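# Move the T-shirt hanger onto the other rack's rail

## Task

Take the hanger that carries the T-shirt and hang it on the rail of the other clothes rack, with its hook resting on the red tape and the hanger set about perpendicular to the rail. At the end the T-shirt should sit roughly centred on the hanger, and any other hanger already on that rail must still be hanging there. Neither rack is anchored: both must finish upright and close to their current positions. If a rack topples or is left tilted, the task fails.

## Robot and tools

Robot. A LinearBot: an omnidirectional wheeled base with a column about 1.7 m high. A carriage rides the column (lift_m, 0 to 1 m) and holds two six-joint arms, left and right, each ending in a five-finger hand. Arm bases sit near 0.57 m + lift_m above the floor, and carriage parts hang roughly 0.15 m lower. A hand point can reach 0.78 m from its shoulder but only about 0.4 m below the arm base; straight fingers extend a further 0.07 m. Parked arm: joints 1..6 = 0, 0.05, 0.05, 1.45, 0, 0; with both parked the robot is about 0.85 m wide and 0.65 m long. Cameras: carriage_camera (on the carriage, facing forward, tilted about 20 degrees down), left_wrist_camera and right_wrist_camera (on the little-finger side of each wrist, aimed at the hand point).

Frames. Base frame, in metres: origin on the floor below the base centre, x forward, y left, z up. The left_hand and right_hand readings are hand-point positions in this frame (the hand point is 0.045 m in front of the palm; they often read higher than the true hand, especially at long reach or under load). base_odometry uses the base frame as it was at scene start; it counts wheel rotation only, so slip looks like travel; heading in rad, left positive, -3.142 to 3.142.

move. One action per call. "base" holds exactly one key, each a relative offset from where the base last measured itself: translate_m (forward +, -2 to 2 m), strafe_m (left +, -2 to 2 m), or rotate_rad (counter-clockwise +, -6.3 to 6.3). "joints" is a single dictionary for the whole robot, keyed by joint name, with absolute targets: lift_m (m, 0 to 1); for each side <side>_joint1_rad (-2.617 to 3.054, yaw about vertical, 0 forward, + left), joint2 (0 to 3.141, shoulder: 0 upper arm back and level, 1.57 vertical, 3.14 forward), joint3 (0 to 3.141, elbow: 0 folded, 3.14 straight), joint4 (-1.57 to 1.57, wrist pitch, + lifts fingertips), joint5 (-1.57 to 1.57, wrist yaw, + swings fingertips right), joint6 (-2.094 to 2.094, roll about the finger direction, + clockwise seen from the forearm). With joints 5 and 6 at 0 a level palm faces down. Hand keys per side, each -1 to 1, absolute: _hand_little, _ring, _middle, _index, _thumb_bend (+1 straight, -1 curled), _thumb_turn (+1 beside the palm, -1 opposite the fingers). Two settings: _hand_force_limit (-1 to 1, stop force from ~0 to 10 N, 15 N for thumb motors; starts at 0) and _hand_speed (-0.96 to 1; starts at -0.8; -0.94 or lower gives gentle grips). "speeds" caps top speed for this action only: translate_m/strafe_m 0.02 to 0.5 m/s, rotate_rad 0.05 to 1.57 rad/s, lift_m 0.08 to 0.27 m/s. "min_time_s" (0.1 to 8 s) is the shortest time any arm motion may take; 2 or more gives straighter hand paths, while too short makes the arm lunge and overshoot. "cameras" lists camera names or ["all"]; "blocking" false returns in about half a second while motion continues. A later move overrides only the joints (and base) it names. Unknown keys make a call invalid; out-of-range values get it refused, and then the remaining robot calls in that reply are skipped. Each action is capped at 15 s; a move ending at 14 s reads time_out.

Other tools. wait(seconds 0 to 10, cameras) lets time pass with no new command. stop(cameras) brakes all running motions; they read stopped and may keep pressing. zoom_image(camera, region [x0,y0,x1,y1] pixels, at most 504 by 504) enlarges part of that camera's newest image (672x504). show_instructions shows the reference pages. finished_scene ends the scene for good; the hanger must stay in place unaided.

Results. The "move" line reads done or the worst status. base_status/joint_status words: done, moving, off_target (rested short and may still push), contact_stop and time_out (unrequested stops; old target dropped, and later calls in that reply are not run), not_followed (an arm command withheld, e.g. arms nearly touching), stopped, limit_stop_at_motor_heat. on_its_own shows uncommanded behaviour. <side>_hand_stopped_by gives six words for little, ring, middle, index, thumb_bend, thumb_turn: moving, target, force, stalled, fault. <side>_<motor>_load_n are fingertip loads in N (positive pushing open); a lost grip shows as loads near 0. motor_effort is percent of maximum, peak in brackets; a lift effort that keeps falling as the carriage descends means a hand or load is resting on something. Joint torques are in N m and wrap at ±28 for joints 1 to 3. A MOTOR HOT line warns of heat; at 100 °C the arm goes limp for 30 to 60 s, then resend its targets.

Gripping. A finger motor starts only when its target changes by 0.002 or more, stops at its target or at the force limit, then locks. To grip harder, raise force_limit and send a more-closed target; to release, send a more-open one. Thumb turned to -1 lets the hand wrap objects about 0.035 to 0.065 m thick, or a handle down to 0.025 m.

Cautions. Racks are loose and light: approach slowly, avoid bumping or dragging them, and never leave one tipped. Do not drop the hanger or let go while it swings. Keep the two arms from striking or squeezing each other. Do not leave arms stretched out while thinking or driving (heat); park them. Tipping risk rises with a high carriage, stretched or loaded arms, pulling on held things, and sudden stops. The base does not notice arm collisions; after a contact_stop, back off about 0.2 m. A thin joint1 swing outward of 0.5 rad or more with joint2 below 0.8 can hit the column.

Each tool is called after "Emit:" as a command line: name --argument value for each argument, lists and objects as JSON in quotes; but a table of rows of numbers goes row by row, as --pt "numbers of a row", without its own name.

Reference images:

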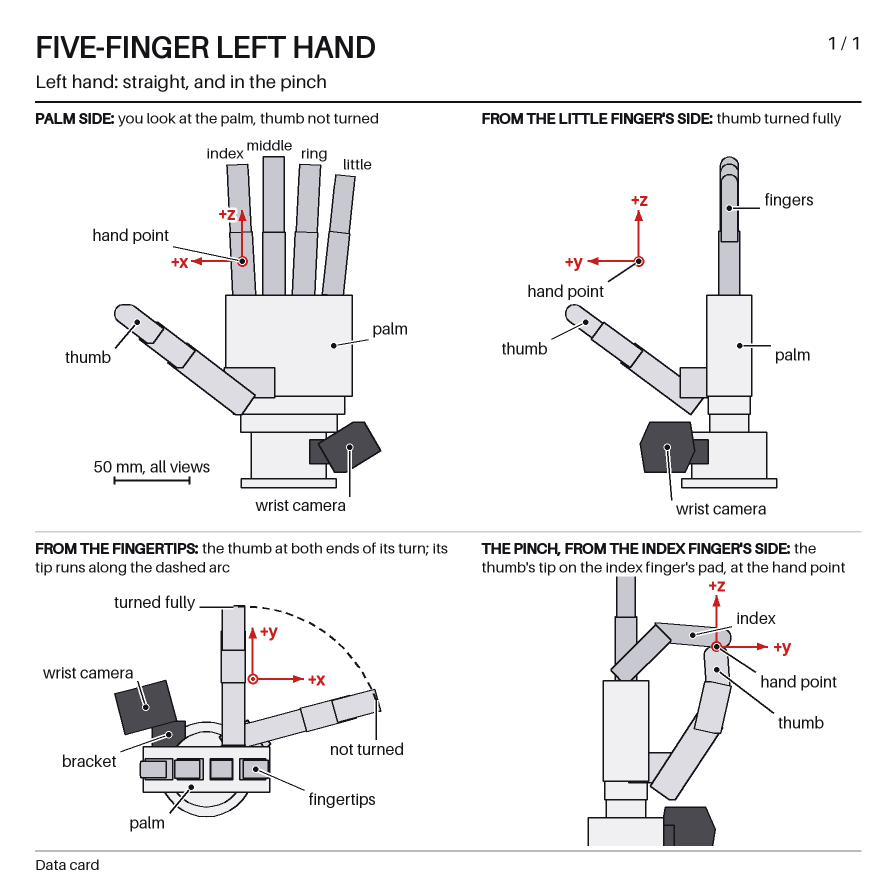

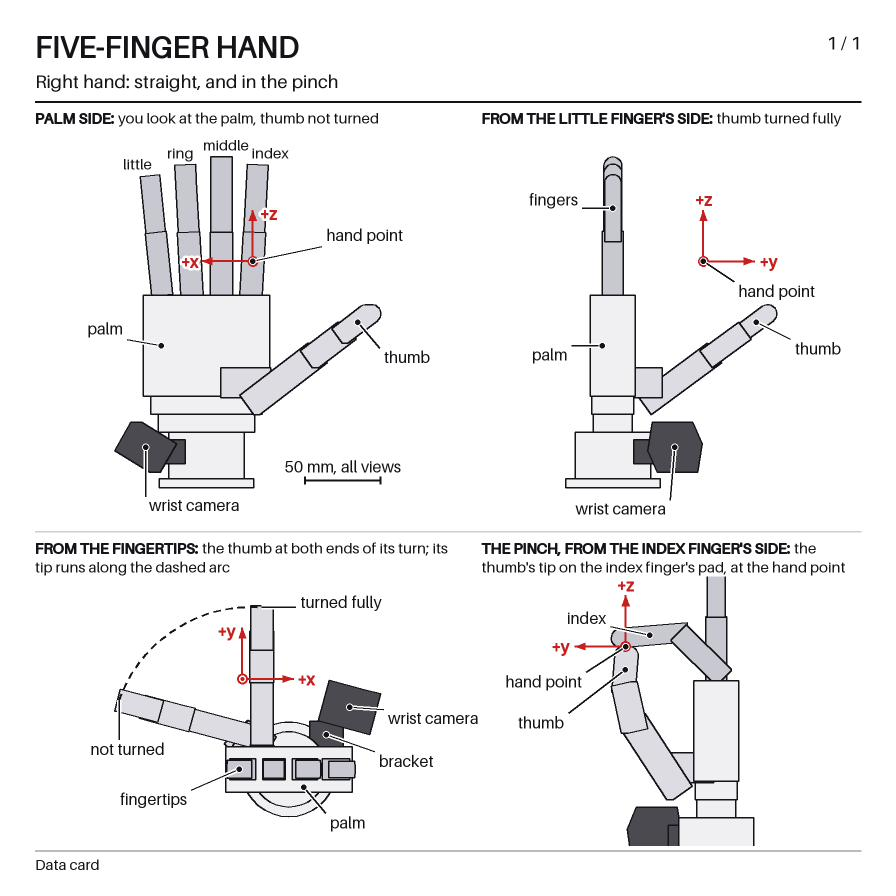

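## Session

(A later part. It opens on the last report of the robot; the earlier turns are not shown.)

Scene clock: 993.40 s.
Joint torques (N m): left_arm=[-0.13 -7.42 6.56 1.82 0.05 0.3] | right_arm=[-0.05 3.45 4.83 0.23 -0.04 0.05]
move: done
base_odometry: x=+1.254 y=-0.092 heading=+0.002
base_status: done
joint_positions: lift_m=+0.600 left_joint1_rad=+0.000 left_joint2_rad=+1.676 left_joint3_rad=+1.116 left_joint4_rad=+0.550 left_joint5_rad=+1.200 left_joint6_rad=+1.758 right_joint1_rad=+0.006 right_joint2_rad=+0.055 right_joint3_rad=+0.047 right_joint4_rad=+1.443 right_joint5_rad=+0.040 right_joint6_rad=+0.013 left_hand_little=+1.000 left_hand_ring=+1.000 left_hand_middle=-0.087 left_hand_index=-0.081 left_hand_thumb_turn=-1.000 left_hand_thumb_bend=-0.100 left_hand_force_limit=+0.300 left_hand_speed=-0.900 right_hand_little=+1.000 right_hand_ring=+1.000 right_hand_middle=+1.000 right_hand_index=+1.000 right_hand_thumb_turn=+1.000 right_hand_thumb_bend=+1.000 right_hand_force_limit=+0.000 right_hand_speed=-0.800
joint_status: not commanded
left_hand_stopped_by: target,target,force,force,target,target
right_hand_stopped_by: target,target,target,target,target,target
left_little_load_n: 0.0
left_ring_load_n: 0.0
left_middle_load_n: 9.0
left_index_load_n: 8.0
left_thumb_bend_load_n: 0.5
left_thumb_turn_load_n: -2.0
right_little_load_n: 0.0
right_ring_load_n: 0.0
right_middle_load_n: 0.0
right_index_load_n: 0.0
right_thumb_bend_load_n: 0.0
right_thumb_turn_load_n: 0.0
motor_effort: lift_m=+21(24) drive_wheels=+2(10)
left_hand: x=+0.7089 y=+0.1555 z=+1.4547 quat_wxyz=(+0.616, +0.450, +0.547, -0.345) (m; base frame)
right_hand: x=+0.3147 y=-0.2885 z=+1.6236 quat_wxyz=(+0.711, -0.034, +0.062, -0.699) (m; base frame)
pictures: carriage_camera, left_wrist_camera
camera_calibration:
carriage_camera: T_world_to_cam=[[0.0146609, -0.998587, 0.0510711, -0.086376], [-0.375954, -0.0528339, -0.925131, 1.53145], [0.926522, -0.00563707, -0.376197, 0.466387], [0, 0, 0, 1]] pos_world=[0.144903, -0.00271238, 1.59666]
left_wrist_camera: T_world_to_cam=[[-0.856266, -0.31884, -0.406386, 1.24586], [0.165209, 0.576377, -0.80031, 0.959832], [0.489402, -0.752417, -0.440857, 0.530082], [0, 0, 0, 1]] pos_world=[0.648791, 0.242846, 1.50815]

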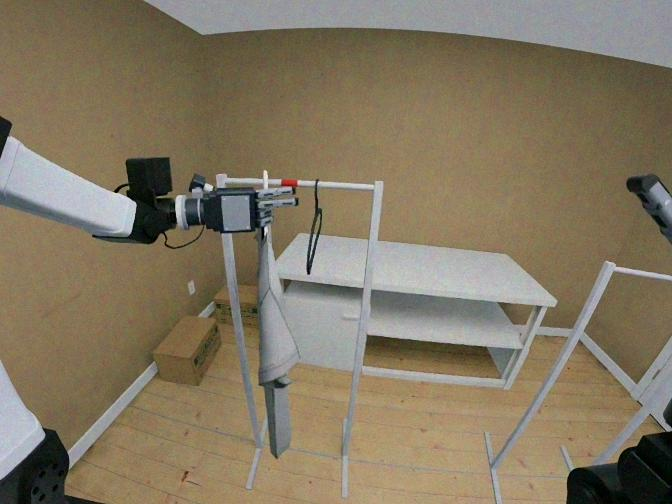

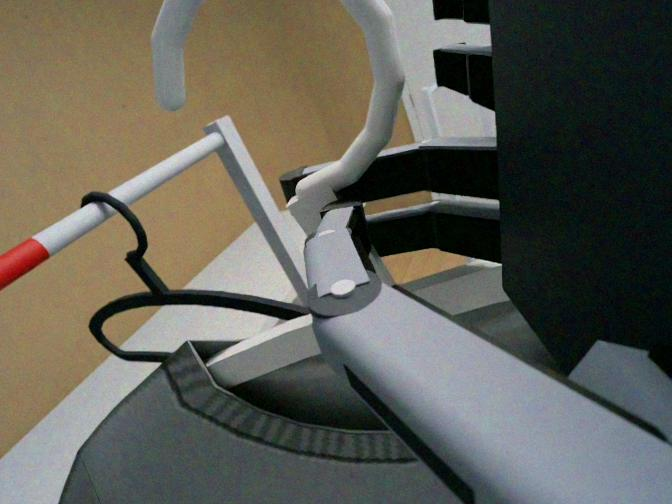

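Emit:
move --base '{"rotate_rad": -0.06}' --speeds '{"rotate_rad": 0.15}'

Emit:
move --base '{"strafe_m": 0.05}' --speeds '{"strafe_m": 0.1}'

Emit:
move --base '{"translate_m": 0.1}' --joints '{"lift_m": 0.625}' --speeds '{"translate_m": 0.1}' --cameras '["left_wrist_camera", "carriage_camera"]'

Emit:
zoom_image --camera "carriage_camera" --region '[190, 140, 340, 250]'

Emit:
zoom_image --camera "left_wrist_camera" --region '[0, 0, 420, 300]'

Scene clock: 1027.87 s.
Joint torques (N m): left_arm=[-0.29 -7.24 6.39 1.86 0.1 0.27] | right_arm=[0.01 3.55 4.9 0.25 0 0]
move: done
base_odometry: x=+1.254 y=-0.092 heading=-0.058
base_status: done
joint_positions: lift_m=+0.600 left_joint1_rad=+0.000 left_joint2_rad=+1.676 left_joint3_rad=+1.116 left_joint4_rad=+0.550 left_joint5_rad=+1.200 left_joint6_rad=+1.758 right_joint1_rad=+0.006 right_joint2_rad=+0.055 right_joint3_rad=+0.047 right_joint4_rad=+1.443 right_joint5_rad=+0.040 right_joint6_rad=+0.013 left_hand_little=+1.000 left_hand_ring=+1.000 left_hand_middle=-0.087 left_hand_index=-0.081 left_hand_thumb_turn=-1.000 left_hand_thumb_bend=-0.100 left_hand_force_limit=+0.300 left_hand_speed=-0.900 right_hand_little=+1.000 right_hand_ring=+1.000 right_hand_middle=+1.000 right_hand_index=+1.000 right_hand_thumb_turn=+1.000 right_hand_thumb_bend=+1.000 right_hand_force_limit=+0.000 right_hand_speed=-0.800
joint_status: not commanded
left_hand_stopped_by: target,target,force,force,target,target
right_hand_stopped_by: target,target,target,target,target,target
left_little_load_n: 0.0
left_ring_load_n: 0.0
left_middle_load_n: 9.0
left_index_load_n: 8.5
left_thumb_bend_load_n: 0.5
left_thumb_turn_load_n: -2.0
right_little_load_n: 0.0
right_ring_load_n: 0.0
right_middle_load_n: 0.0
right_index_load_n: 0.0
right_thumb_bend_load_n: 0.0
right_thumb_turn_load_n: 0.0
motor_effort: lift_m=+23(23) drive_wheels=-6(8)
left_hand: x=+0.7088 y=+0.1552 z=+1.4547 quat_wxyz=(+0.616, +0.451, +0.547, -0.345) (m; base frame)
right_hand: x=+0.3147 y=-0.2885 z=+1.6236 quat_wxyz=(+0.711, -0.034, +0.062, -0.699) (m; base frame)
pictures: none

Scene clock: 1029.17 s.
Joint torques (N m): left_arm=[-0.25 -7.19 6.46 1.8 0.05 0.29] | right_arm=[0.02 3.47 4.88 0.23 -0.03 0.01]
move: done
base_odometry: x=+1.257 y=-0.042 heading=-0.058
base_status: done
joint_positions: lift_m=+0.600 left_joint1_rad=+0.000 left_joint2_rad=+1.676 left_joint3_rad=+1.116 left_joint4_rad=+0.550 left_joint5_rad=+1.200 left_joint6_rad=+1.758 right_joint1_rad=+0.006 right_joint2_rad=+0.055 right_joint3_rad=+0.047 right_joint4_rad=+1.443 right_joint5_rad=+0.040 right_joint6_rad=+0.013 left_hand_little=+1.000 left_hand_ring=+1.000 left_hand_middle=-0.087 left_hand_index=-0.081 left_hand_thumb_turn=-1.000 left_hand_thumb_bend=-0.100 left_hand_force_limit=+0.300 left_hand_speed=-0.900 right_hand_little=+1.000 right_hand_ring=+1.000 right_hand_middle=+1.000 right_hand_index=+1.000 right_hand_thumb_turn=+1.000 right_hand_thumb_bend=+1.000 right_hand_force_limit=+0.000 right_hand_speed=-0.800
joint_status: not commanded
left_hand_stopped_by: target,target,force,force,target,target
right_hand_stopped_by: target,target,target,target,target,target
left_little_load_n: 0.0
left_ring_load_n: 0.0
left_middle_load_n: 9.0
left_index_load_n: 8.0
left_thumb_bend_load_n: 0.5
left_thumb_turn_load_n: -2.0
right_little_load_n: 0.0
right_ring_load_n: 0.0
right_middle_load_n: 0.0
right_index_load_n: 0.0
right_thumb_bend_load_n: 0.0
right_thumb_turn_load_n: 0.0
motor_effort: lift_m=+22(24) drive_wheels=+1(10)
left_hand: x=+0.7090 y=+0.1556 z=+1.4547 quat_wxyz=(+0.616, +0.450, +0.547, -0.345) (m; base frame)
right_hand: x=+0.3147 y=-0.2885 z=+1.6236 quat_wxyz=(+0.711, -0.034, +0.062, -0.699) (m; base frame)
pictures: none

Scene clock: 1030.97 s.
Joint torques (N m): left_arm=[-0.23 -7.08 6.5 1.83 0.04 0.34] | right_arm=[-0.02 3.63 4.98 0.2 -0.04 0.02]
move: done
base_odometry: x=+1.357 y=-0.048 heading=-0.057
base_status: done
joint_positions: lift_m=+0.625 left_joint1_rad=+0.000 left_joint2_rad=+1.676 left_joint3_rad=+1.114 left_joint4_rad=+0.552 left_joint5_rad=+1.200 left_joint6_rad=+1.758 right_joint1_rad=+0.006 right_joint2_rad=+0.055 right_joint3_rad=+0.047 right_joint4_rad=+1.443 right_joint5_rad=+0.040 right_joint6_rad=+0.013 left_hand_little=+1.000 left_hand_ring=+1.000 left_hand_middle=-0.087 left_hand_index=-0.081 left_hand_thumb_turn=-1.000 left_hand_thumb_bend=-0.100 left_hand_force_limit=+0.300 left_hand_speed=-0.900 right_hand_little=+1.000 right_hand_ring=+1.000 right_hand_middle=+1.000 right_hand_index=+1.000 right_hand_thumb_turn=+1.000 right_hand_thumb_bend=+1.000 right_hand_force_limit=+0.000 right_hand_speed=-0.800
joint_status: all done
left_hand_stopped_by: target,target,force,force,target,target
right_hand_stopped_by: target,target,target,target,target,target
left_little_load_n: 0.0
left_ring_load_n: 0.0
left_middle_load_n: 9.0
left_index_load_n: 8.0
left_thumb_bend_load_n: 0.5
left_thumb_turn_load_n: -2.5
right_little_load_n: 0.0
right_ring_load_n: 0.0
right_middle_load_n: 0.0
right_index_load_n: 0.0
right_thumb_bend_load_n: 0.0
right_thumb_turn_load_n: 0.0
motor_effort: lift_m=+23(28) drive_wheels=+2(9)
left_hand: x=+0.7087 y=+0.1555 z=+1.4790 quat_wxyz=(+0.616, +0.450, +0.547, -0.345) (m; base frame)
right_hand: x=+0.3145 y=-0.2885 z=+1.6486 quat_wxyz=(+0.711, -0.033, +0.062, -0.699) (m; base frame)
pictures: carriage_camera, left_wrist_camera
camera_calibration:
carriage_camera: T_world_to_cam=[[0.0146609, -0.998587, 0.0510711, -0.0876528], [-0.375954, -0.0528339, -0.925131, 1.55458], [0.926522, -0.00563707, -0.376197, 0.475792], [0, 0, 0, 1]] pos_world=[0.144903, -0.00271238, 1.62166]
left_wrist_camera: T_world_to_cam=[[-0.856563, -0.318842, -0.405757, 1.25488], [0.164603, 0.576403, -0.800416, 0.979847], [0.489086, -0.752396, -0.441243, 0.541635], [0, 0, 0, 1]] pos_world=[0.648691, 0.242846, 1.53245]

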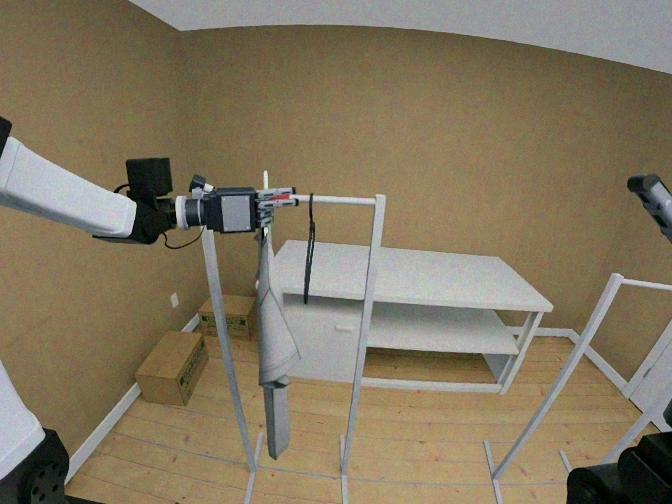

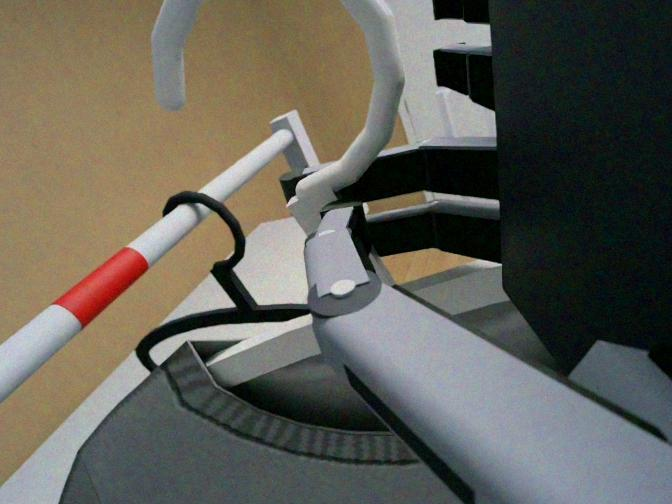

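Scaled by 3.360 from the camera's 672x504 image, which has a finer 960x720 frame.

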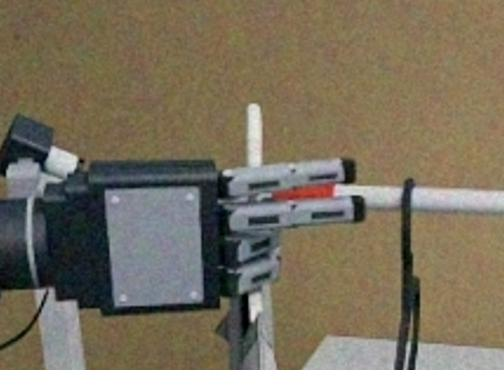

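Scaled by 1.200 from the camera's 672x504 image, which has a finer 960x720 frame.

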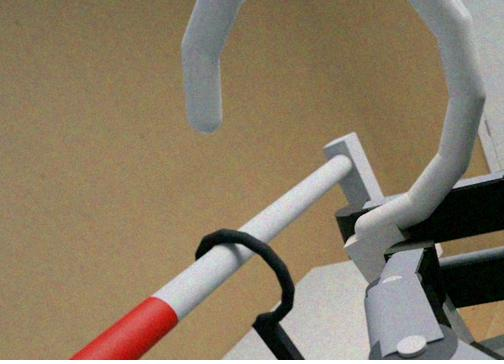

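Emit:
move --base '{"translate_m": 0.08}' --joints '{"lift_m": 0.59}' --speeds '{"translate_m": 0.05, "lift_m": 0.08}' --cameras '["left_wrist_camera", "carriage_camera"]'

Emit:
zoom_image --camera "carriage_camera" --region '[190, 140, 340, 250]'

Emit:
zoom_image --camera "left_wrist_camera" --region '[0, 0, 420, 300]'

Scene clock: 1053.83 s.
Joint torques (N m): left_arm=[-0.06 -7.43 6.54 1.85 0.1 0.27] | right_arm=[-0.01 3.56 4.94 0.17 -0.03 -0.01]
move: done
base_odometry: x=+1.437 y=-0.052 heading=-0.057
base_status: done
joint_positions: lift_m=+0.590 left_joint1_rad=+0.000 left_joint2_rad=+1.677 left_joint3_rad=+1.114 left_joint4_rad=+0.547 left_joint5_rad=+1.201 left_joint6_rad=+1.758 right_joint1_rad=+0.006 right_joint2_rad=+0.055 right_joint3_rad=+0.047 right_joint4_rad=+1.445 right_joint5_rad=+0.040 right_joint6_rad=+0.013 left_hand_little=+1.000 left_hand_ring=+1.000 left_hand_middle=-0.087 left_hand_index=-0.081 left_hand_thumb_turn=-1.000 left_hand_thumb_bend=-0.100 left_hand_force_limit=+0.300 left_hand_speed=-0.900 right_hand_little=+1.000 right_hand_ring=+1.000 right_hand_middle=+1.000 right_hand_index=+1.000 right_hand_thumb_turn=+1.000 right_hand_thumb_bend=+1.000 right_hand_force_limit=+0.000 right_hand_speed=-0.800
joint_status: all done
left_hand_stopped_by: target,target,force,force,target,target
right_hand_stopped_by: target,target,target,target,target,target
left_little_load_n: 0.0
left_ring_load_n: 0.0
left_middle_load_n: 9.0
left_index_load_n: 8.0
left_thumb_bend_load_n: 0.0
left_thumb_turn_load_n: -1.5
right_little_load_n: 0.0
right_ring_load_n: 0.0
right_middle_load_n: 0.0
right_index_load_n: 0.0
right_thumb_bend_load_n: 0.0
right_thumb_turn_load_n: 0.0
motor_effort: lift_m=+17(18) drive_wheels=+2(13)
left_hand: x=+0.7088 y=+0.1555 z=+1.4431 quat_wxyz=(+0.614, +0.449, +0.549, -0.347) (m; base frame)
right_hand: x=+0.3141 y=-0.2885 z=+1.6145 quat_wxyz=(+0.711, -0.033, +0.062, -0.700) (m; base frame)
pictures: carriage_camera, left_wrist_camera
camera_calibration:
carriage_camera: T_world_to_cam=[[0.0146609, -0.998587, 0.0510711, -0.085901], [-0.375954, -0.0528339, -0.925131, 1.52285], [0.926522, -0.00563707, -0.376197, 0.462889], [0, 0, 0, 1]] pos_world=[0.144903, -0.00271238, 1.58736]
left_wrist_camera: T_world_to_cam=[[-0.858998, -0.318536, -0.400822, 1.23494], [0.160217, 0.576321, -0.801365, 0.955659], [0.486265, -0.752589, -0.444023, 0.531819], [0, 0, 0, 1]] pos_world=[0.64909, 0.242846, 1.49696]

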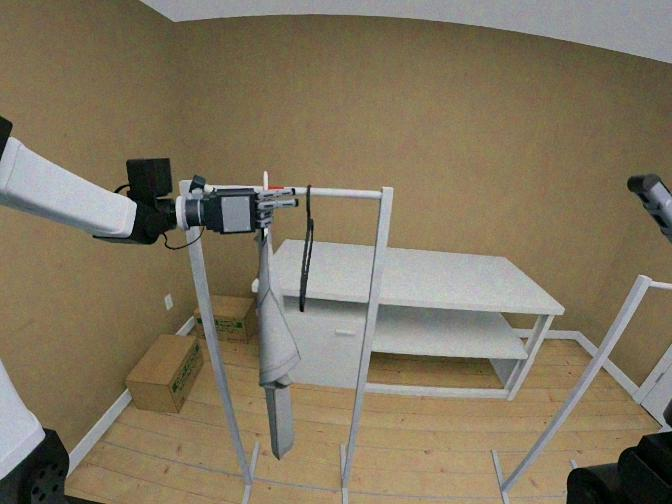

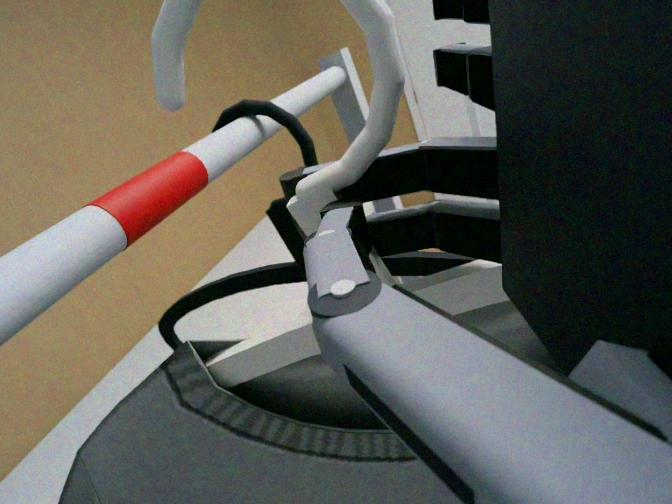

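Scaled by 3.360 from the camera's 672x504 image, which has a finer 960x720 frame.

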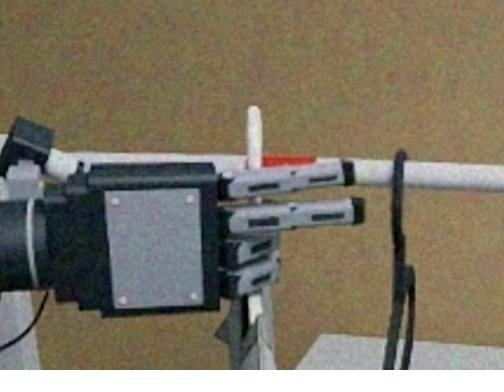

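Scaled by 1.200 from the camera's 672x504 image, which has a finer 960x720 frame.

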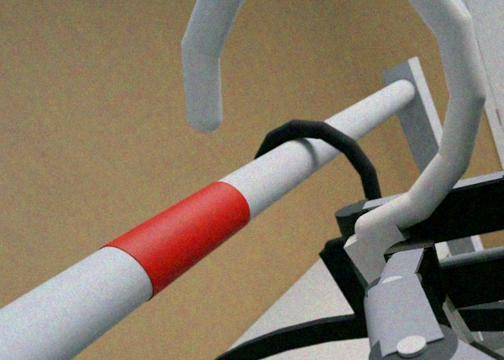

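Emit:
move --base '{"translate_m": 0.035}' --speeds '{"translate_m": 0.04}' --cameras '["left_wrist_camera"]'

Emit:
zoom_image --camera "left_wrist_camera" --region '[0, 0, 420, 300]'

Scene clock: 1063.87 s.
Joint torques (N m): left_arm=[-0.25 -7.17 6.8 1.88 0.11 0.27] | right_arm=[-0.08 3.34 4.93 0.21 0.01 -0.02]
move: done
base_odometry: x=+1.472 y=-0.054 heading=-0.057
base_status: done
joint_positions: lift_m=+0.590 left_joint1_rad=+0.000 left_joint2_rad=+1.677 left_joint3_rad=+1.114 left_joint4_rad=+0.547 left_joint5_rad=+1.200 left_joint6_rad=+1.758 right_joint1_rad=+0.006 right_joint2_rad=+0.055 right_joint3_rad=+0.047 right_joint4_rad=+1.444 right_joint5_rad=+0.040 right_joint6_rad=+0.013 left_hand_little=+1.000 left_hand_ring=+1.000 left_hand_middle=-0.087 left_hand_index=-0.081 left_hand_thumb_turn=-1.000 left_hand_thumb_bend=-0.100 left_hand_force_limit=+0.300 left_hand_speed=-0.900 right_hand_little=+1.000 right_hand_ring=+1.000 right_hand_middle=+1.000 right_hand_index=+1.000 right_hand_thumb_turn=+1.000 right_hand_thumb_bend=+1.000 right_hand_force_limit=+0.000 right_hand_speed=-0.800
joint_status: not commanded
left_hand_stopped_by: target,target,force,force,target,target
right_hand_stopped_by: target,target,target,target,target,target
left_little_load_n: 0.0
left_ring_load_n: 0.0
left_middle_load_n: 9.5
left_index_load_n: 8.0
left_thumb_bend_load_n: 0.5
left_thumb_turn_load_n: -2.0
right_little_load_n: 0.0
right_ring_load_n: 0.0
right_middle_load_n: 0.0
right_index_load_n: 0.0
right_thumb_bend_load_n: 0.0
right_thumb_turn_load_n: 0.0
motor_effort: lift_m=+18(18) drive_wheels=+2(12)
left_hand: x=+0.7089 y=+0.1555 z=+1.4431 quat_wxyz=(+0.614, +0.449, +0.549, -0.347) (m; base frame)
right_hand: x=+0.3144 y=-0.2885 z=+1.6144 quat_wxyz=(+0.711, -0.033, +0.062, -0.699) (m; base frame)
pictures: left_wrist_camera
camera_calibration:
left_wrist_camera: T_world_to_cam=[[-0.858869, -0.318877, -0.400826, 1.23494], [0.15999, 0.576388, -0.801361, 0.955786], [0.486567, -0.752392, -0.444025, 0.531578], [0, 0, 0, 1]] pos_world=[0.64909, 0.242846, 1.49696]

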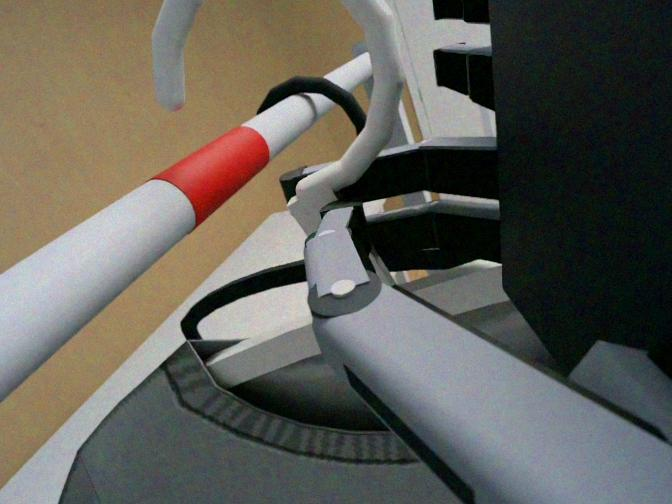

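Scaled by 1.200 from the camera's 672x504 image, which has a finer 960x720 frame.

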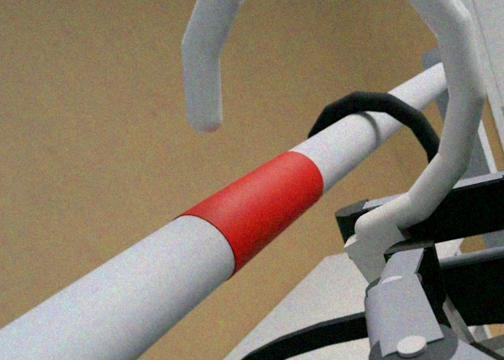

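Emit:
move --base '{"translate_m": 0.02}' --speeds '{"translate_m": 0.03}' --cameras '["left_wrist_camera"]'

Emit:
zoom_image --camera "left_wrist_camera" --region '[0, 0, 420, 300]'

Emit:
move --base '{"translate_m": 0.013}' --speeds '{"translate_m": 0.03}' --cameras '["left_wrist_camera", "carriage_camera"]'

Emit:
zoom_image --camera "left_wrist_camera" --region '[0, 0, 420, 300]'

Emit:
zoom_image --camera "carriage_camera" --region '[190, 140, 340, 250]'

Scene clock: 1071.07 s.
Joint torques (N m): left_arm=[-0.05 -7.45 6.5 1.9 0.04 0.29] | right_arm=[0.03 3.49 4.97 0.2 -0.02 0.01]
move: done
base_odometry: x=+1.492 y=-0.055 heading=-0.056
base_status: done
joint_positions: lift_m=+0.590 left_joint1_rad=+0.000 left_joint2_rad=+1.677 left_joint3_rad=+1.114 left_joint4_rad=+0.547 left_joint5_rad=+1.200 left_joint6_rad=+1.758 right_joint1_rad=+0.006 right_joint2_rad=+0.055 right_joint3_rad=+0.047 right_joint4_rad=+1.443 right_joint5_rad=+0.040 right_joint6_rad=+0.013 left_hand_little=+1.000 left_hand_ring=+1.000 left_hand_middle=-0.087 left_hand_index=-0.081 left_hand_thumb_turn=-1.000 left_hand_thumb_bend=-0.100 left_hand_force_limit=+0.300 left_hand_speed=-0.900 right_hand_little=+1.000 right_hand_ring=+1.000 right_hand_middle=+1.000 right_hand_index=+1.000 right_hand_thumb_turn=+1.000 right_hand_thumb_bend=+1.000 right_hand_force_limit=+0.000 right_hand_speed=-0.800
joint_status: not commanded
left_hand_stopped_by: target,target,force,force,target,target
right_hand_stopped_by: target,target,target,target,target,target
left_little_load_n: 0.0
left_ring_load_n: 0.0
left_middle_load_n: 9.0
left_index_load_n: 8.5
left_thumb_bend_load_n: 0.0
left_thumb_turn_load_n: -2.0
right_little_load_n: 0.0
right_ring_load_n: 0.0
right_middle_load_n: 0.0
right_index_load_n: 0.0
right_thumb_bend_load_n: 0.0
right_thumb_turn_load_n: 0.0
motor_effort: lift_m=+17(18) drive_wheels=+0(10)
left_hand: x=+0.7089 y=+0.1555 z=+1.4431 quat_wxyz=(+0.614, +0.449, +0.549, -0.347) (m; base frame)
right_hand: x=+0.3146 y=-0.2885 z=+1.6143 quat_wxyz=(+0.711, -0.034, +0.062, -0.699) (m; base frame)
pictures: left_wrist_camera
camera_calibration:
left_wrist_camera: T_world_to_cam=[[-0.858869, -0.318877, -0.400826, 1.23494], [0.15999, 0.576388, -0.801361, 0.955786], [0.486567, -0.752392, -0.444025, 0.531578], [0, 0, 0, 1]] pos_world=[0.64909, 0.242846, 1.49696]

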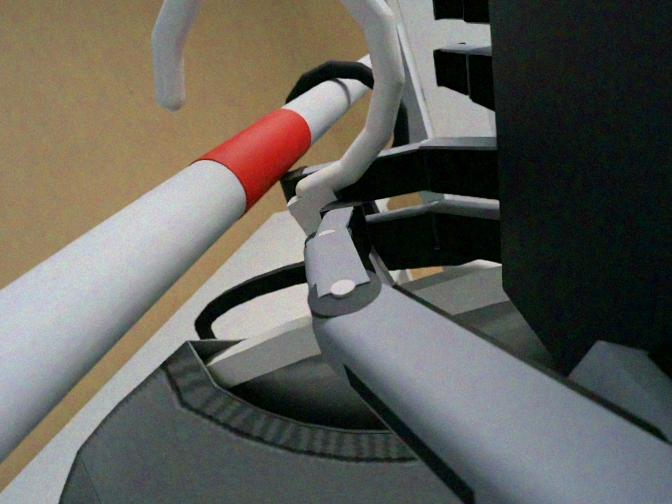

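Scaled by 1.200 from the camera's 672x504 image, which has a finer 960x720 frame.

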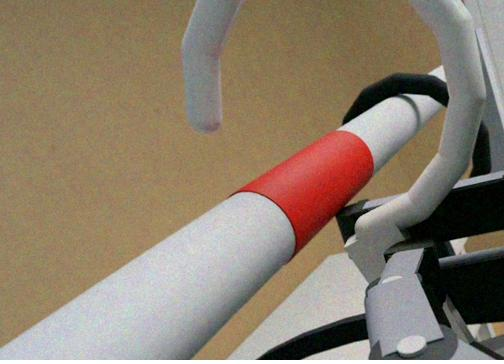

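Scene clock: 1072.13 s.
Joint torques (N m): left_arm=[-0.24 -7.43 6.46 1.85 0.1 0.25] | right_arm=[-0.06 3.51 5.03 0.22 -0.04 0.02]
move: done
base_odometry: x=+1.505 y=-0.055 heading=-0.056
base_status: done
joint_positions: lift_m=+0.590 left_joint1_rad=+0.000 left_joint2_rad=+1.677 left_joint3_rad=+1.114 left_joint4_rad=+0.547 left_joint5_rad=+1.201 left_joint6_rad=+1.758 right_joint1_rad=+0.006 right_joint2_rad=+0.055 right_joint3_rad=+0.047 right_joint4_rad=+1.442 right_joint5_rad=+0.040 right_joint6_rad=+0.013 left_hand_little=+1.000 left_hand_ring=+1.000 left_hand_middle=-0.087 left_hand_index=-0.081 left_hand_thumb_turn=-1.000 left_hand_thumb_bend=-0.100 left_hand_force_limit=+0.300 left_hand_speed=-0.900 right_hand_little=+1.000 right_hand_ring=+1.000 right_hand_middle=+1.000 right_hand_index=+1.000 right_hand_thumb_turn=+1.000 right_hand_thumb_bend=+1.000 right_hand_force_limit=+0.000 right_hand_speed=-0.800
joint_status: not commanded
left_hand_stopped_by: target,target,force,force,target,target
right_hand_stopped_by: target,target,target,target,target,target
left_little_load_n: 0.0
left_ring_load_n: 0.0
left_middle_load_n: 9.5
left_index_load_n: 8.0
left_thumb_bend_load_n: 0.5
left_thumb_turn_load_n: -2.0
right_little_load_n: 0.0
right_ring_load_n: 0.0
right_middle_load_n: 0.0
right_index_load_n: 0.0
right_thumb_bend_load_n: 0.0
right_thumb_turn_load_n: 0.0
motor_effort: lift_m=+17(18) drive_wheels=-4(10)
left_hand: x=+0.7087 y=+0.1554 z=+1.4430 quat_wxyz=(+0.614, +0.449, +0.549, -0.347) (m; base frame)
right_hand: x=+0.3148 y=-0.2885 z=+1.6142 quat_wxyz=(+0.711, -0.034, +0.063, -0.699) (m; base frame)
pictures: carriage_camera, left_wrist_camera
camera_calibration:
carriage_camera: T_world_to_cam=[[0.0146609, -0.998587, 0.0510711, -0.085901], [-0.375954, -0.0528339, -0.925131, 1.52285], [0.926522, -0.00563707, -0.376197, 0.462889], [0, 0, 0, 1]] pos_world=[0.144903, -0.00271238, 1.58736]
left_wrist_camera: T_world_to_cam=[[-0.859404, -0.318247, -0.400179, 1.2341], [0.159848, 0.57621, -0.801518, 0.956133], [0.485668, -0.752796, -0.444326, 0.532591], [0, 0, 0, 1]] pos_world=[0.64909, 0.242747, 1.49686]

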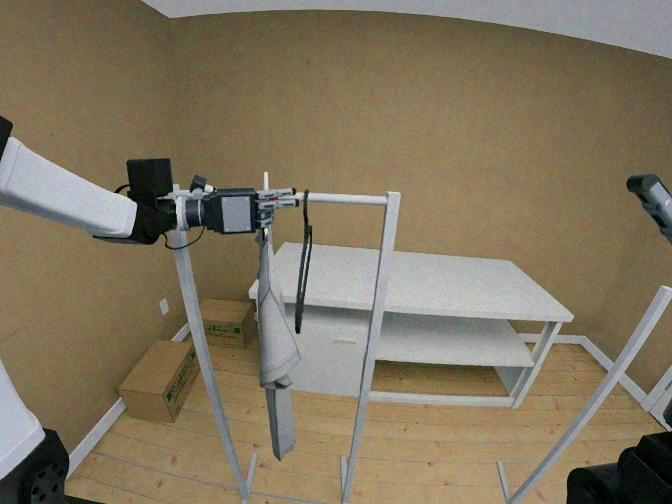

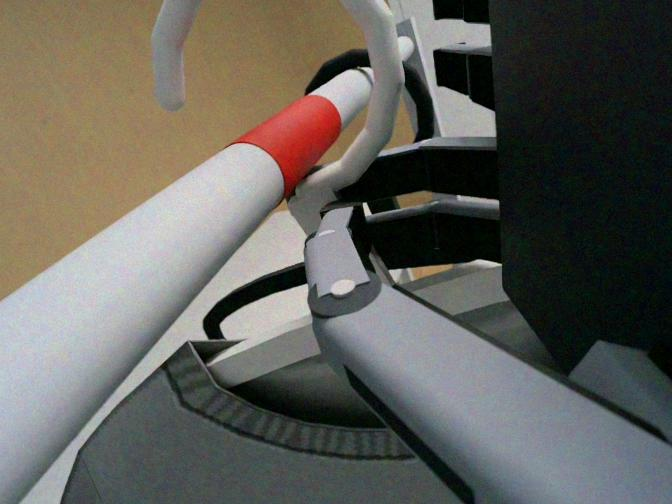

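Scaled by 1.200 from the camera's 672x504 image, which has a finer 960x720 frame.

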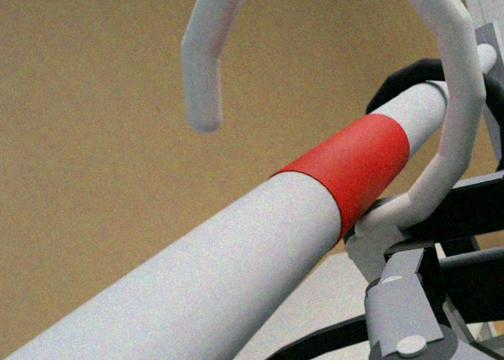

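Scaled by 3.360 from the camera's 672x504 image, which has a finer 960x720 frame.

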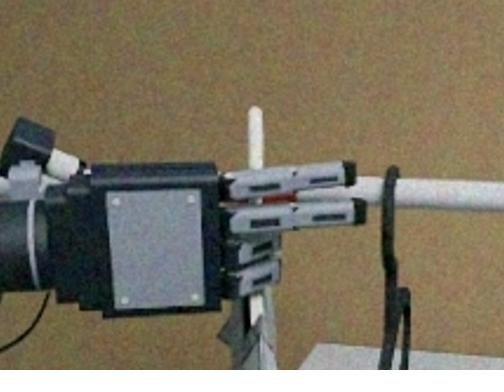

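Emit:
move --base '{"strafe_m": 0.005}' --speeds '{"strafe_m": 0.03}'

Emit:
move --joints '{"lift_m": 0.572}' --speeds '{"lift_m": 0.08}' --cameras '["left_wrist_camera", "carriage_camera"]'

Emit:
zoom_image --camera "left_wrist_camera" --region '[0, 0, 420, 300]'

Emit:
zoom_image --camera "carriage_camera" --region '[190, 140, 340, 250]'

Scene clock: 1088.60 s.
Joint torques (N m): left_arm=[-0.29 -7.31 6.84 1.86 0.11 0.31] | right_arm=[-0.02 3.48 4.89 0.26 -0.03 0.03]
move: done
base_odometry: x=+1.505 y=-0.050 heading=-0.056
base_status: done
joint_positions: lift_m=+0.590 left_joint1_rad=+0.001 left_joint2_rad=+1.677 left_joint3_rad=+1.114 left_joint4_rad=+0.547 left_joint5_rad=+1.200 left_joint6_rad=+1.758 right_joint1_rad=+0.006 right_joint2_rad=+0.055 right_joint3_rad=+0.047 right_joint4_rad=+1.442 right_joint5_rad=+0.040 right_joint6_rad=+0.013 left_hand_little=+1.000 left_hand_ring=+1.000 left_hand_middle=-0.087 left_hand_index=-0.081 left_hand_thumb_turn=-1.000 left_hand_thumb_bend=-0.100 left_hand_force_limit=+0.300 left_hand_speed=-0.900 right_hand_little=+1.000 right_hand_ring=+1.000 right_hand_middle=+1.000 right_hand_index=+1.000 right_hand_thumb_turn=+1.000 right_hand_thumb_bend=+1.000 right_hand_force_limit=+0.000 right_hand_speed=-0.800
joint_status: not commanded
left_hand_stopped_by: target,target,force,force,target,target
right_hand_stopped_by: target,target,target,target,target,target
left_little_load_n: 0.0
left_ring_load_n: 0.0
left_middle_load_n: 9.5
left_index_load_n: 8.0
left_thumb_bend_load_n: 0.5
left_thumb_turn_load_n: -2.0
right_little_load_n: 0.0
right_ring_load_n: 0.0
right_middle_load_n: 0.0
right_index_load_n: 0.0
right_thumb_bend_load_n: 0.0
right_thumb_turn_load_n: 0.0
motor_effort: lift_m=+17(18) drive_wheels=+1(5)
left_hand: x=+0.7090 y=+0.1558 z=+1.4430 quat_wxyz=(+0.614, +0.449, +0.549, -0.347) (m; base frame)
right_hand: x=+0.3148 y=-0.2886 z=+1.6142 quat_wxyz=(+0.711, -0.034, +0.063, -0.700) (m; base frame)
pictures: none

Scene clock: 1089.20 s.
Joint torques (N m): left_arm=[-0.43 -7.25 6.6 1.85 0.02 0.27] | right_arm=[0.09 3.54 4.94 0.2 -0.05 -0.01]
move: done
base_odometry: x=+1.505 y=-0.050 heading=-0.056
base_status: not commanded
joint_positions: lift_m=+0.572 left_joint1_rad=+0.001 left_joint2_rad=+1.677 left_joint3_rad=+1.114 left_joint4_rad=+0.546 left_joint5_rad=+1.200 left_joint6_rad=+1.758 right_joint1_rad=+0.006 right_joint2_rad=+0.055 right_joint3_rad=+0.047 right_joint4_rad=+1.442 right_joint5_rad=+0.040 right_joint6_rad=+0.013 left_hand_little=+1.000 left_hand_ring=+1.000 left_hand_middle=-0.087 left_hand_index=-0.081 left_hand_thumb_turn=-1.000 left_hand_thumb_bend=-0.100 left_hand_force_limit=+0.300 left_hand_speed=-0.900 right_hand_little=+1.000 right_hand_ring=+1.000 right_hand_middle=+1.000 right_hand_index=+1.000 right_hand_thumb_turn=+1.000 right_hand_thumb_bend=+1.000 right_hand_force_limit=+0.000 right_hand_speed=-0.800
joint_status: all done
left_hand_stopped_by: target,target,force,force,target,target
right_hand_stopped_by: target,target,target,target,target,target
left_little_load_n: 0.0
left_ring_load_n: 0.0
left_middle_load_n: 9.5
left_index_load_n: 8.0
left_thumb_bend_load_n: 0.5
left_thumb_turn_load_n: -2.0
right_little_load_n: 0.0
right_ring_load_n: 0.0
right_middle_load_n: 0.0
right_index_load_n: 0.0
right_thumb_bend_load_n: 0.0
right_thumb_turn_load_n: 0.0
motor_effort: lift_m=+17(17) drive_wheels=+1(3)
left_hand: x=+0.7090 y=+0.1558 z=+1.4249 quat_wxyz=(+0.614, +0.449, +0.549, -0.346) (m; base frame)
right_hand: x=+0.3148 y=-0.2886 z=+1.5962 quat_wxyz=(+0.711, -0.034, +0.063, -0.700) (m; base frame)
pictures: carriage_camera, left_wrist_camera
camera_calibration:
carriage_camera: T_world_to_cam=[[0.0146609, -0.998587, 0.0510711, -0.0849818], [-0.375954, -0.0528339, -0.925131, 1.5062], [0.926522, -0.00563707, -0.376197, 0.456117], [0, 0, 0, 1]] pos_world=[0.144903, -0.00271238, 1.56936]
left_wrist_camera: T_world_to_cam=[[-0.85897, -0.319864, -0.399821, 1.22662], [0.158411, 0.576537, -0.801568, 0.942365], [0.486905, -0.751859, -0.444559, 0.524039], [0, 0, 0, 1]] pos_world=[0.649188, 0.243044, 1.47876]

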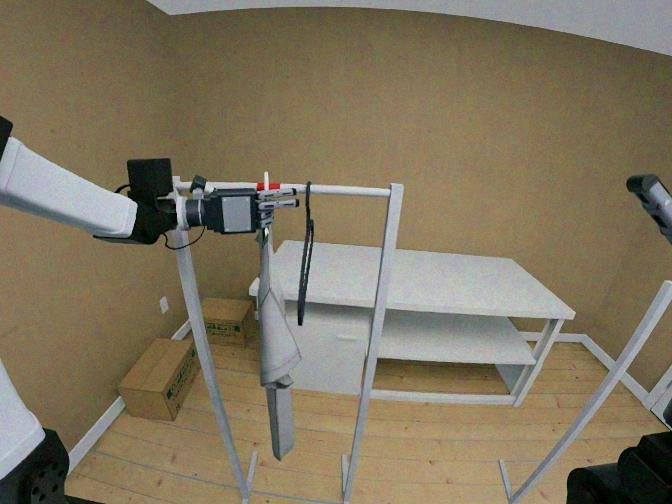

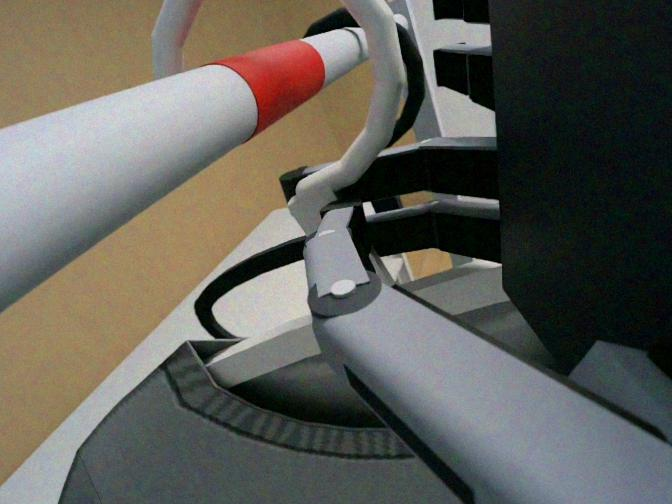

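Scaled by 1.200 from the camera's 672x504 image, which has a finer 960x720 frame.

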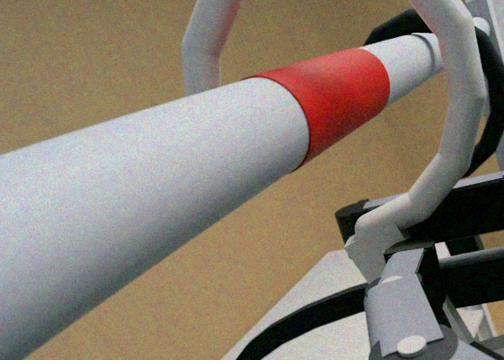

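Scaled by 3.360 from the camera's 672x504 image, which has a finer 960x720 frame.

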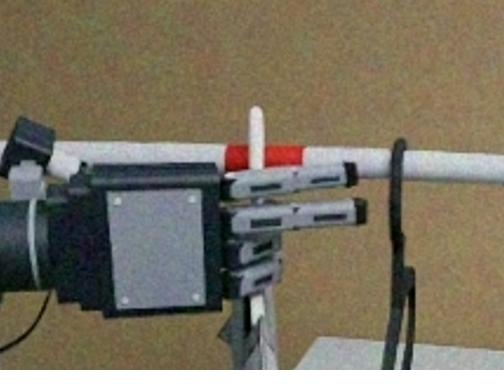

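Emit:
move --joints '{"lift_m": 0.562}' --speeds '{"lift_m": 0.08}' --cameras '["left_wrist_camera", "carriage_camera"]'

Emit:
zoom_image --camera "carriage_camera" --region '[190, 140, 340, 250]'

Scene clock: 1097.47 s.
Joint torques (N m): left_arm=[-0.34 -7.32 6.69 1.86 0.08 0.23] | right_arm=[0.13 3.48 5.07 0.22 -0.05 0]
move: done
base_odometry: x=+1.505 y=-0.050 heading=-0.056
base_status: not commanded
joint_positions: lift_m=+0.562 left_joint1_rad=+0.001 left_joint2_rad=+1.678 left_joint3_rad=+1.114 left_joint4_rad=+0.546 left_joint5_rad=+1.200 left_joint6_rad=+1.758 right_joint1_rad=+0.006 right_joint2_rad=+0.055 right_joint3_rad=+0.047 right_joint4_rad=+1.442 right_joint5_rad=+0.040 right_joint6_rad=+0.013 left_hand_little=+1.000 left_hand_ring=+1.000 left_hand_middle=-0.087 left_hand_index=-0.081 left_hand_thumb_turn=-1.000 left_hand_thumb_bend=-0.100 left_hand_force_limit=+0.300 left_hand_speed=-0.900 right_hand_little=+1.000 right_hand_ring=+1.000 right_hand_middle=+1.000 right_hand_index=+1.000 right_hand_thumb_turn=+1.000 right_hand_thumb_bend=+1.000 right_hand_force_limit=+0.000 right_hand_speed=-0.800
joint_status: all done
left_hand_stopped_by: target,target,force,force,target,target
right_hand_stopped_by: target,target,target,target,target,target
left_little_load_n: 0.0
left_ring_load_n: 0.0
left_middle_load_n: 9.5
left_index_load_n: 8.0
left_thumb_bend_load_n: 0.5
left_thumb_turn_load_n: -1.5
right_little_load_n: 0.0
right_ring_load_n: 0.0
right_middle_load_n: 0.0
right_index_load_n: 0.0
right_thumb_bend_load_n: -0.5
right_thumb_turn_load_n: 0.0
motor_effort: lift_m=+16(19) drive_wheels=-4(6)
left_hand: x=+0.7091 y=+0.1558 z=+1.4147 quat_wxyz=(+0.614, +0.449, +0.550, -0.347) (m; base frame)
right_hand: x=+0.3148 y=-0.2886 z=+1.5862 quat_wxyz=(+0.711, -0.034, +0.063, -0.700) (m; base frame)
pictures: carriage_camera, left_wrist_camera
camera_calibration:
carriage_camera: T_world_to_cam=[[0.0146609, -0.998587, 0.0510711, -0.0844711], [-0.375954, -0.0528339, -0.925131, 1.49694], [0.926522, -0.00563707, -0.376197, 0.452355], [0, 0, 0, 1]] pos_world=[0.144903, -0.00271238, 1.55936]
left_wrist_camera: T_world_to_cam=[[-0.859262, -0.319869, -0.39919, 1.22189], [0.157802, 0.576564, -0.801668, 0.934711], [0.486588, -0.751836, -0.444943, 0.520221], [0, 0, 0, 1]] pos_world=[0.649288, 0.243044, 1.46856]

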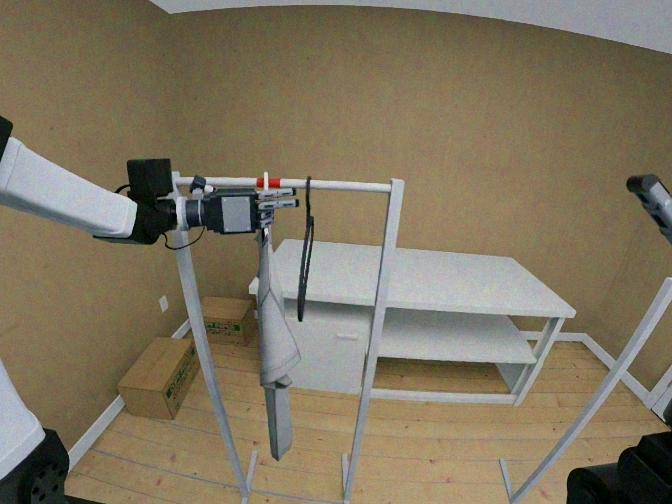

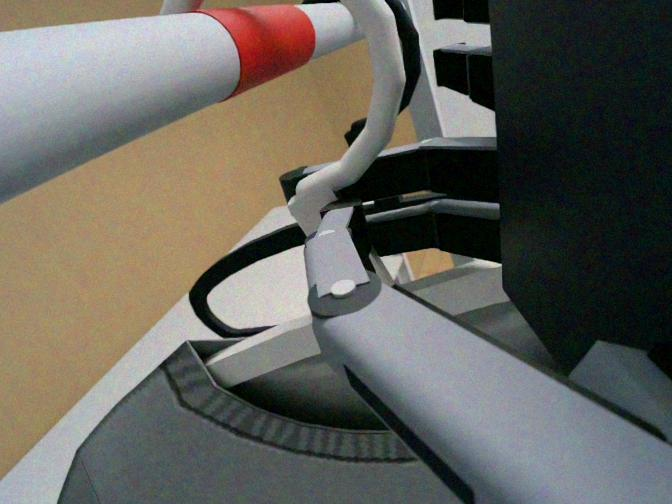

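Scaled by 3.360 from the camera's 672x504 image, which has a finer 960x720 frame.

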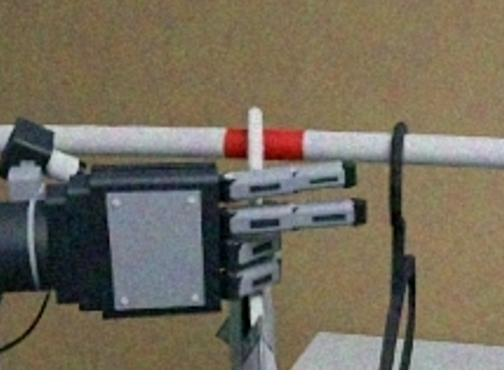

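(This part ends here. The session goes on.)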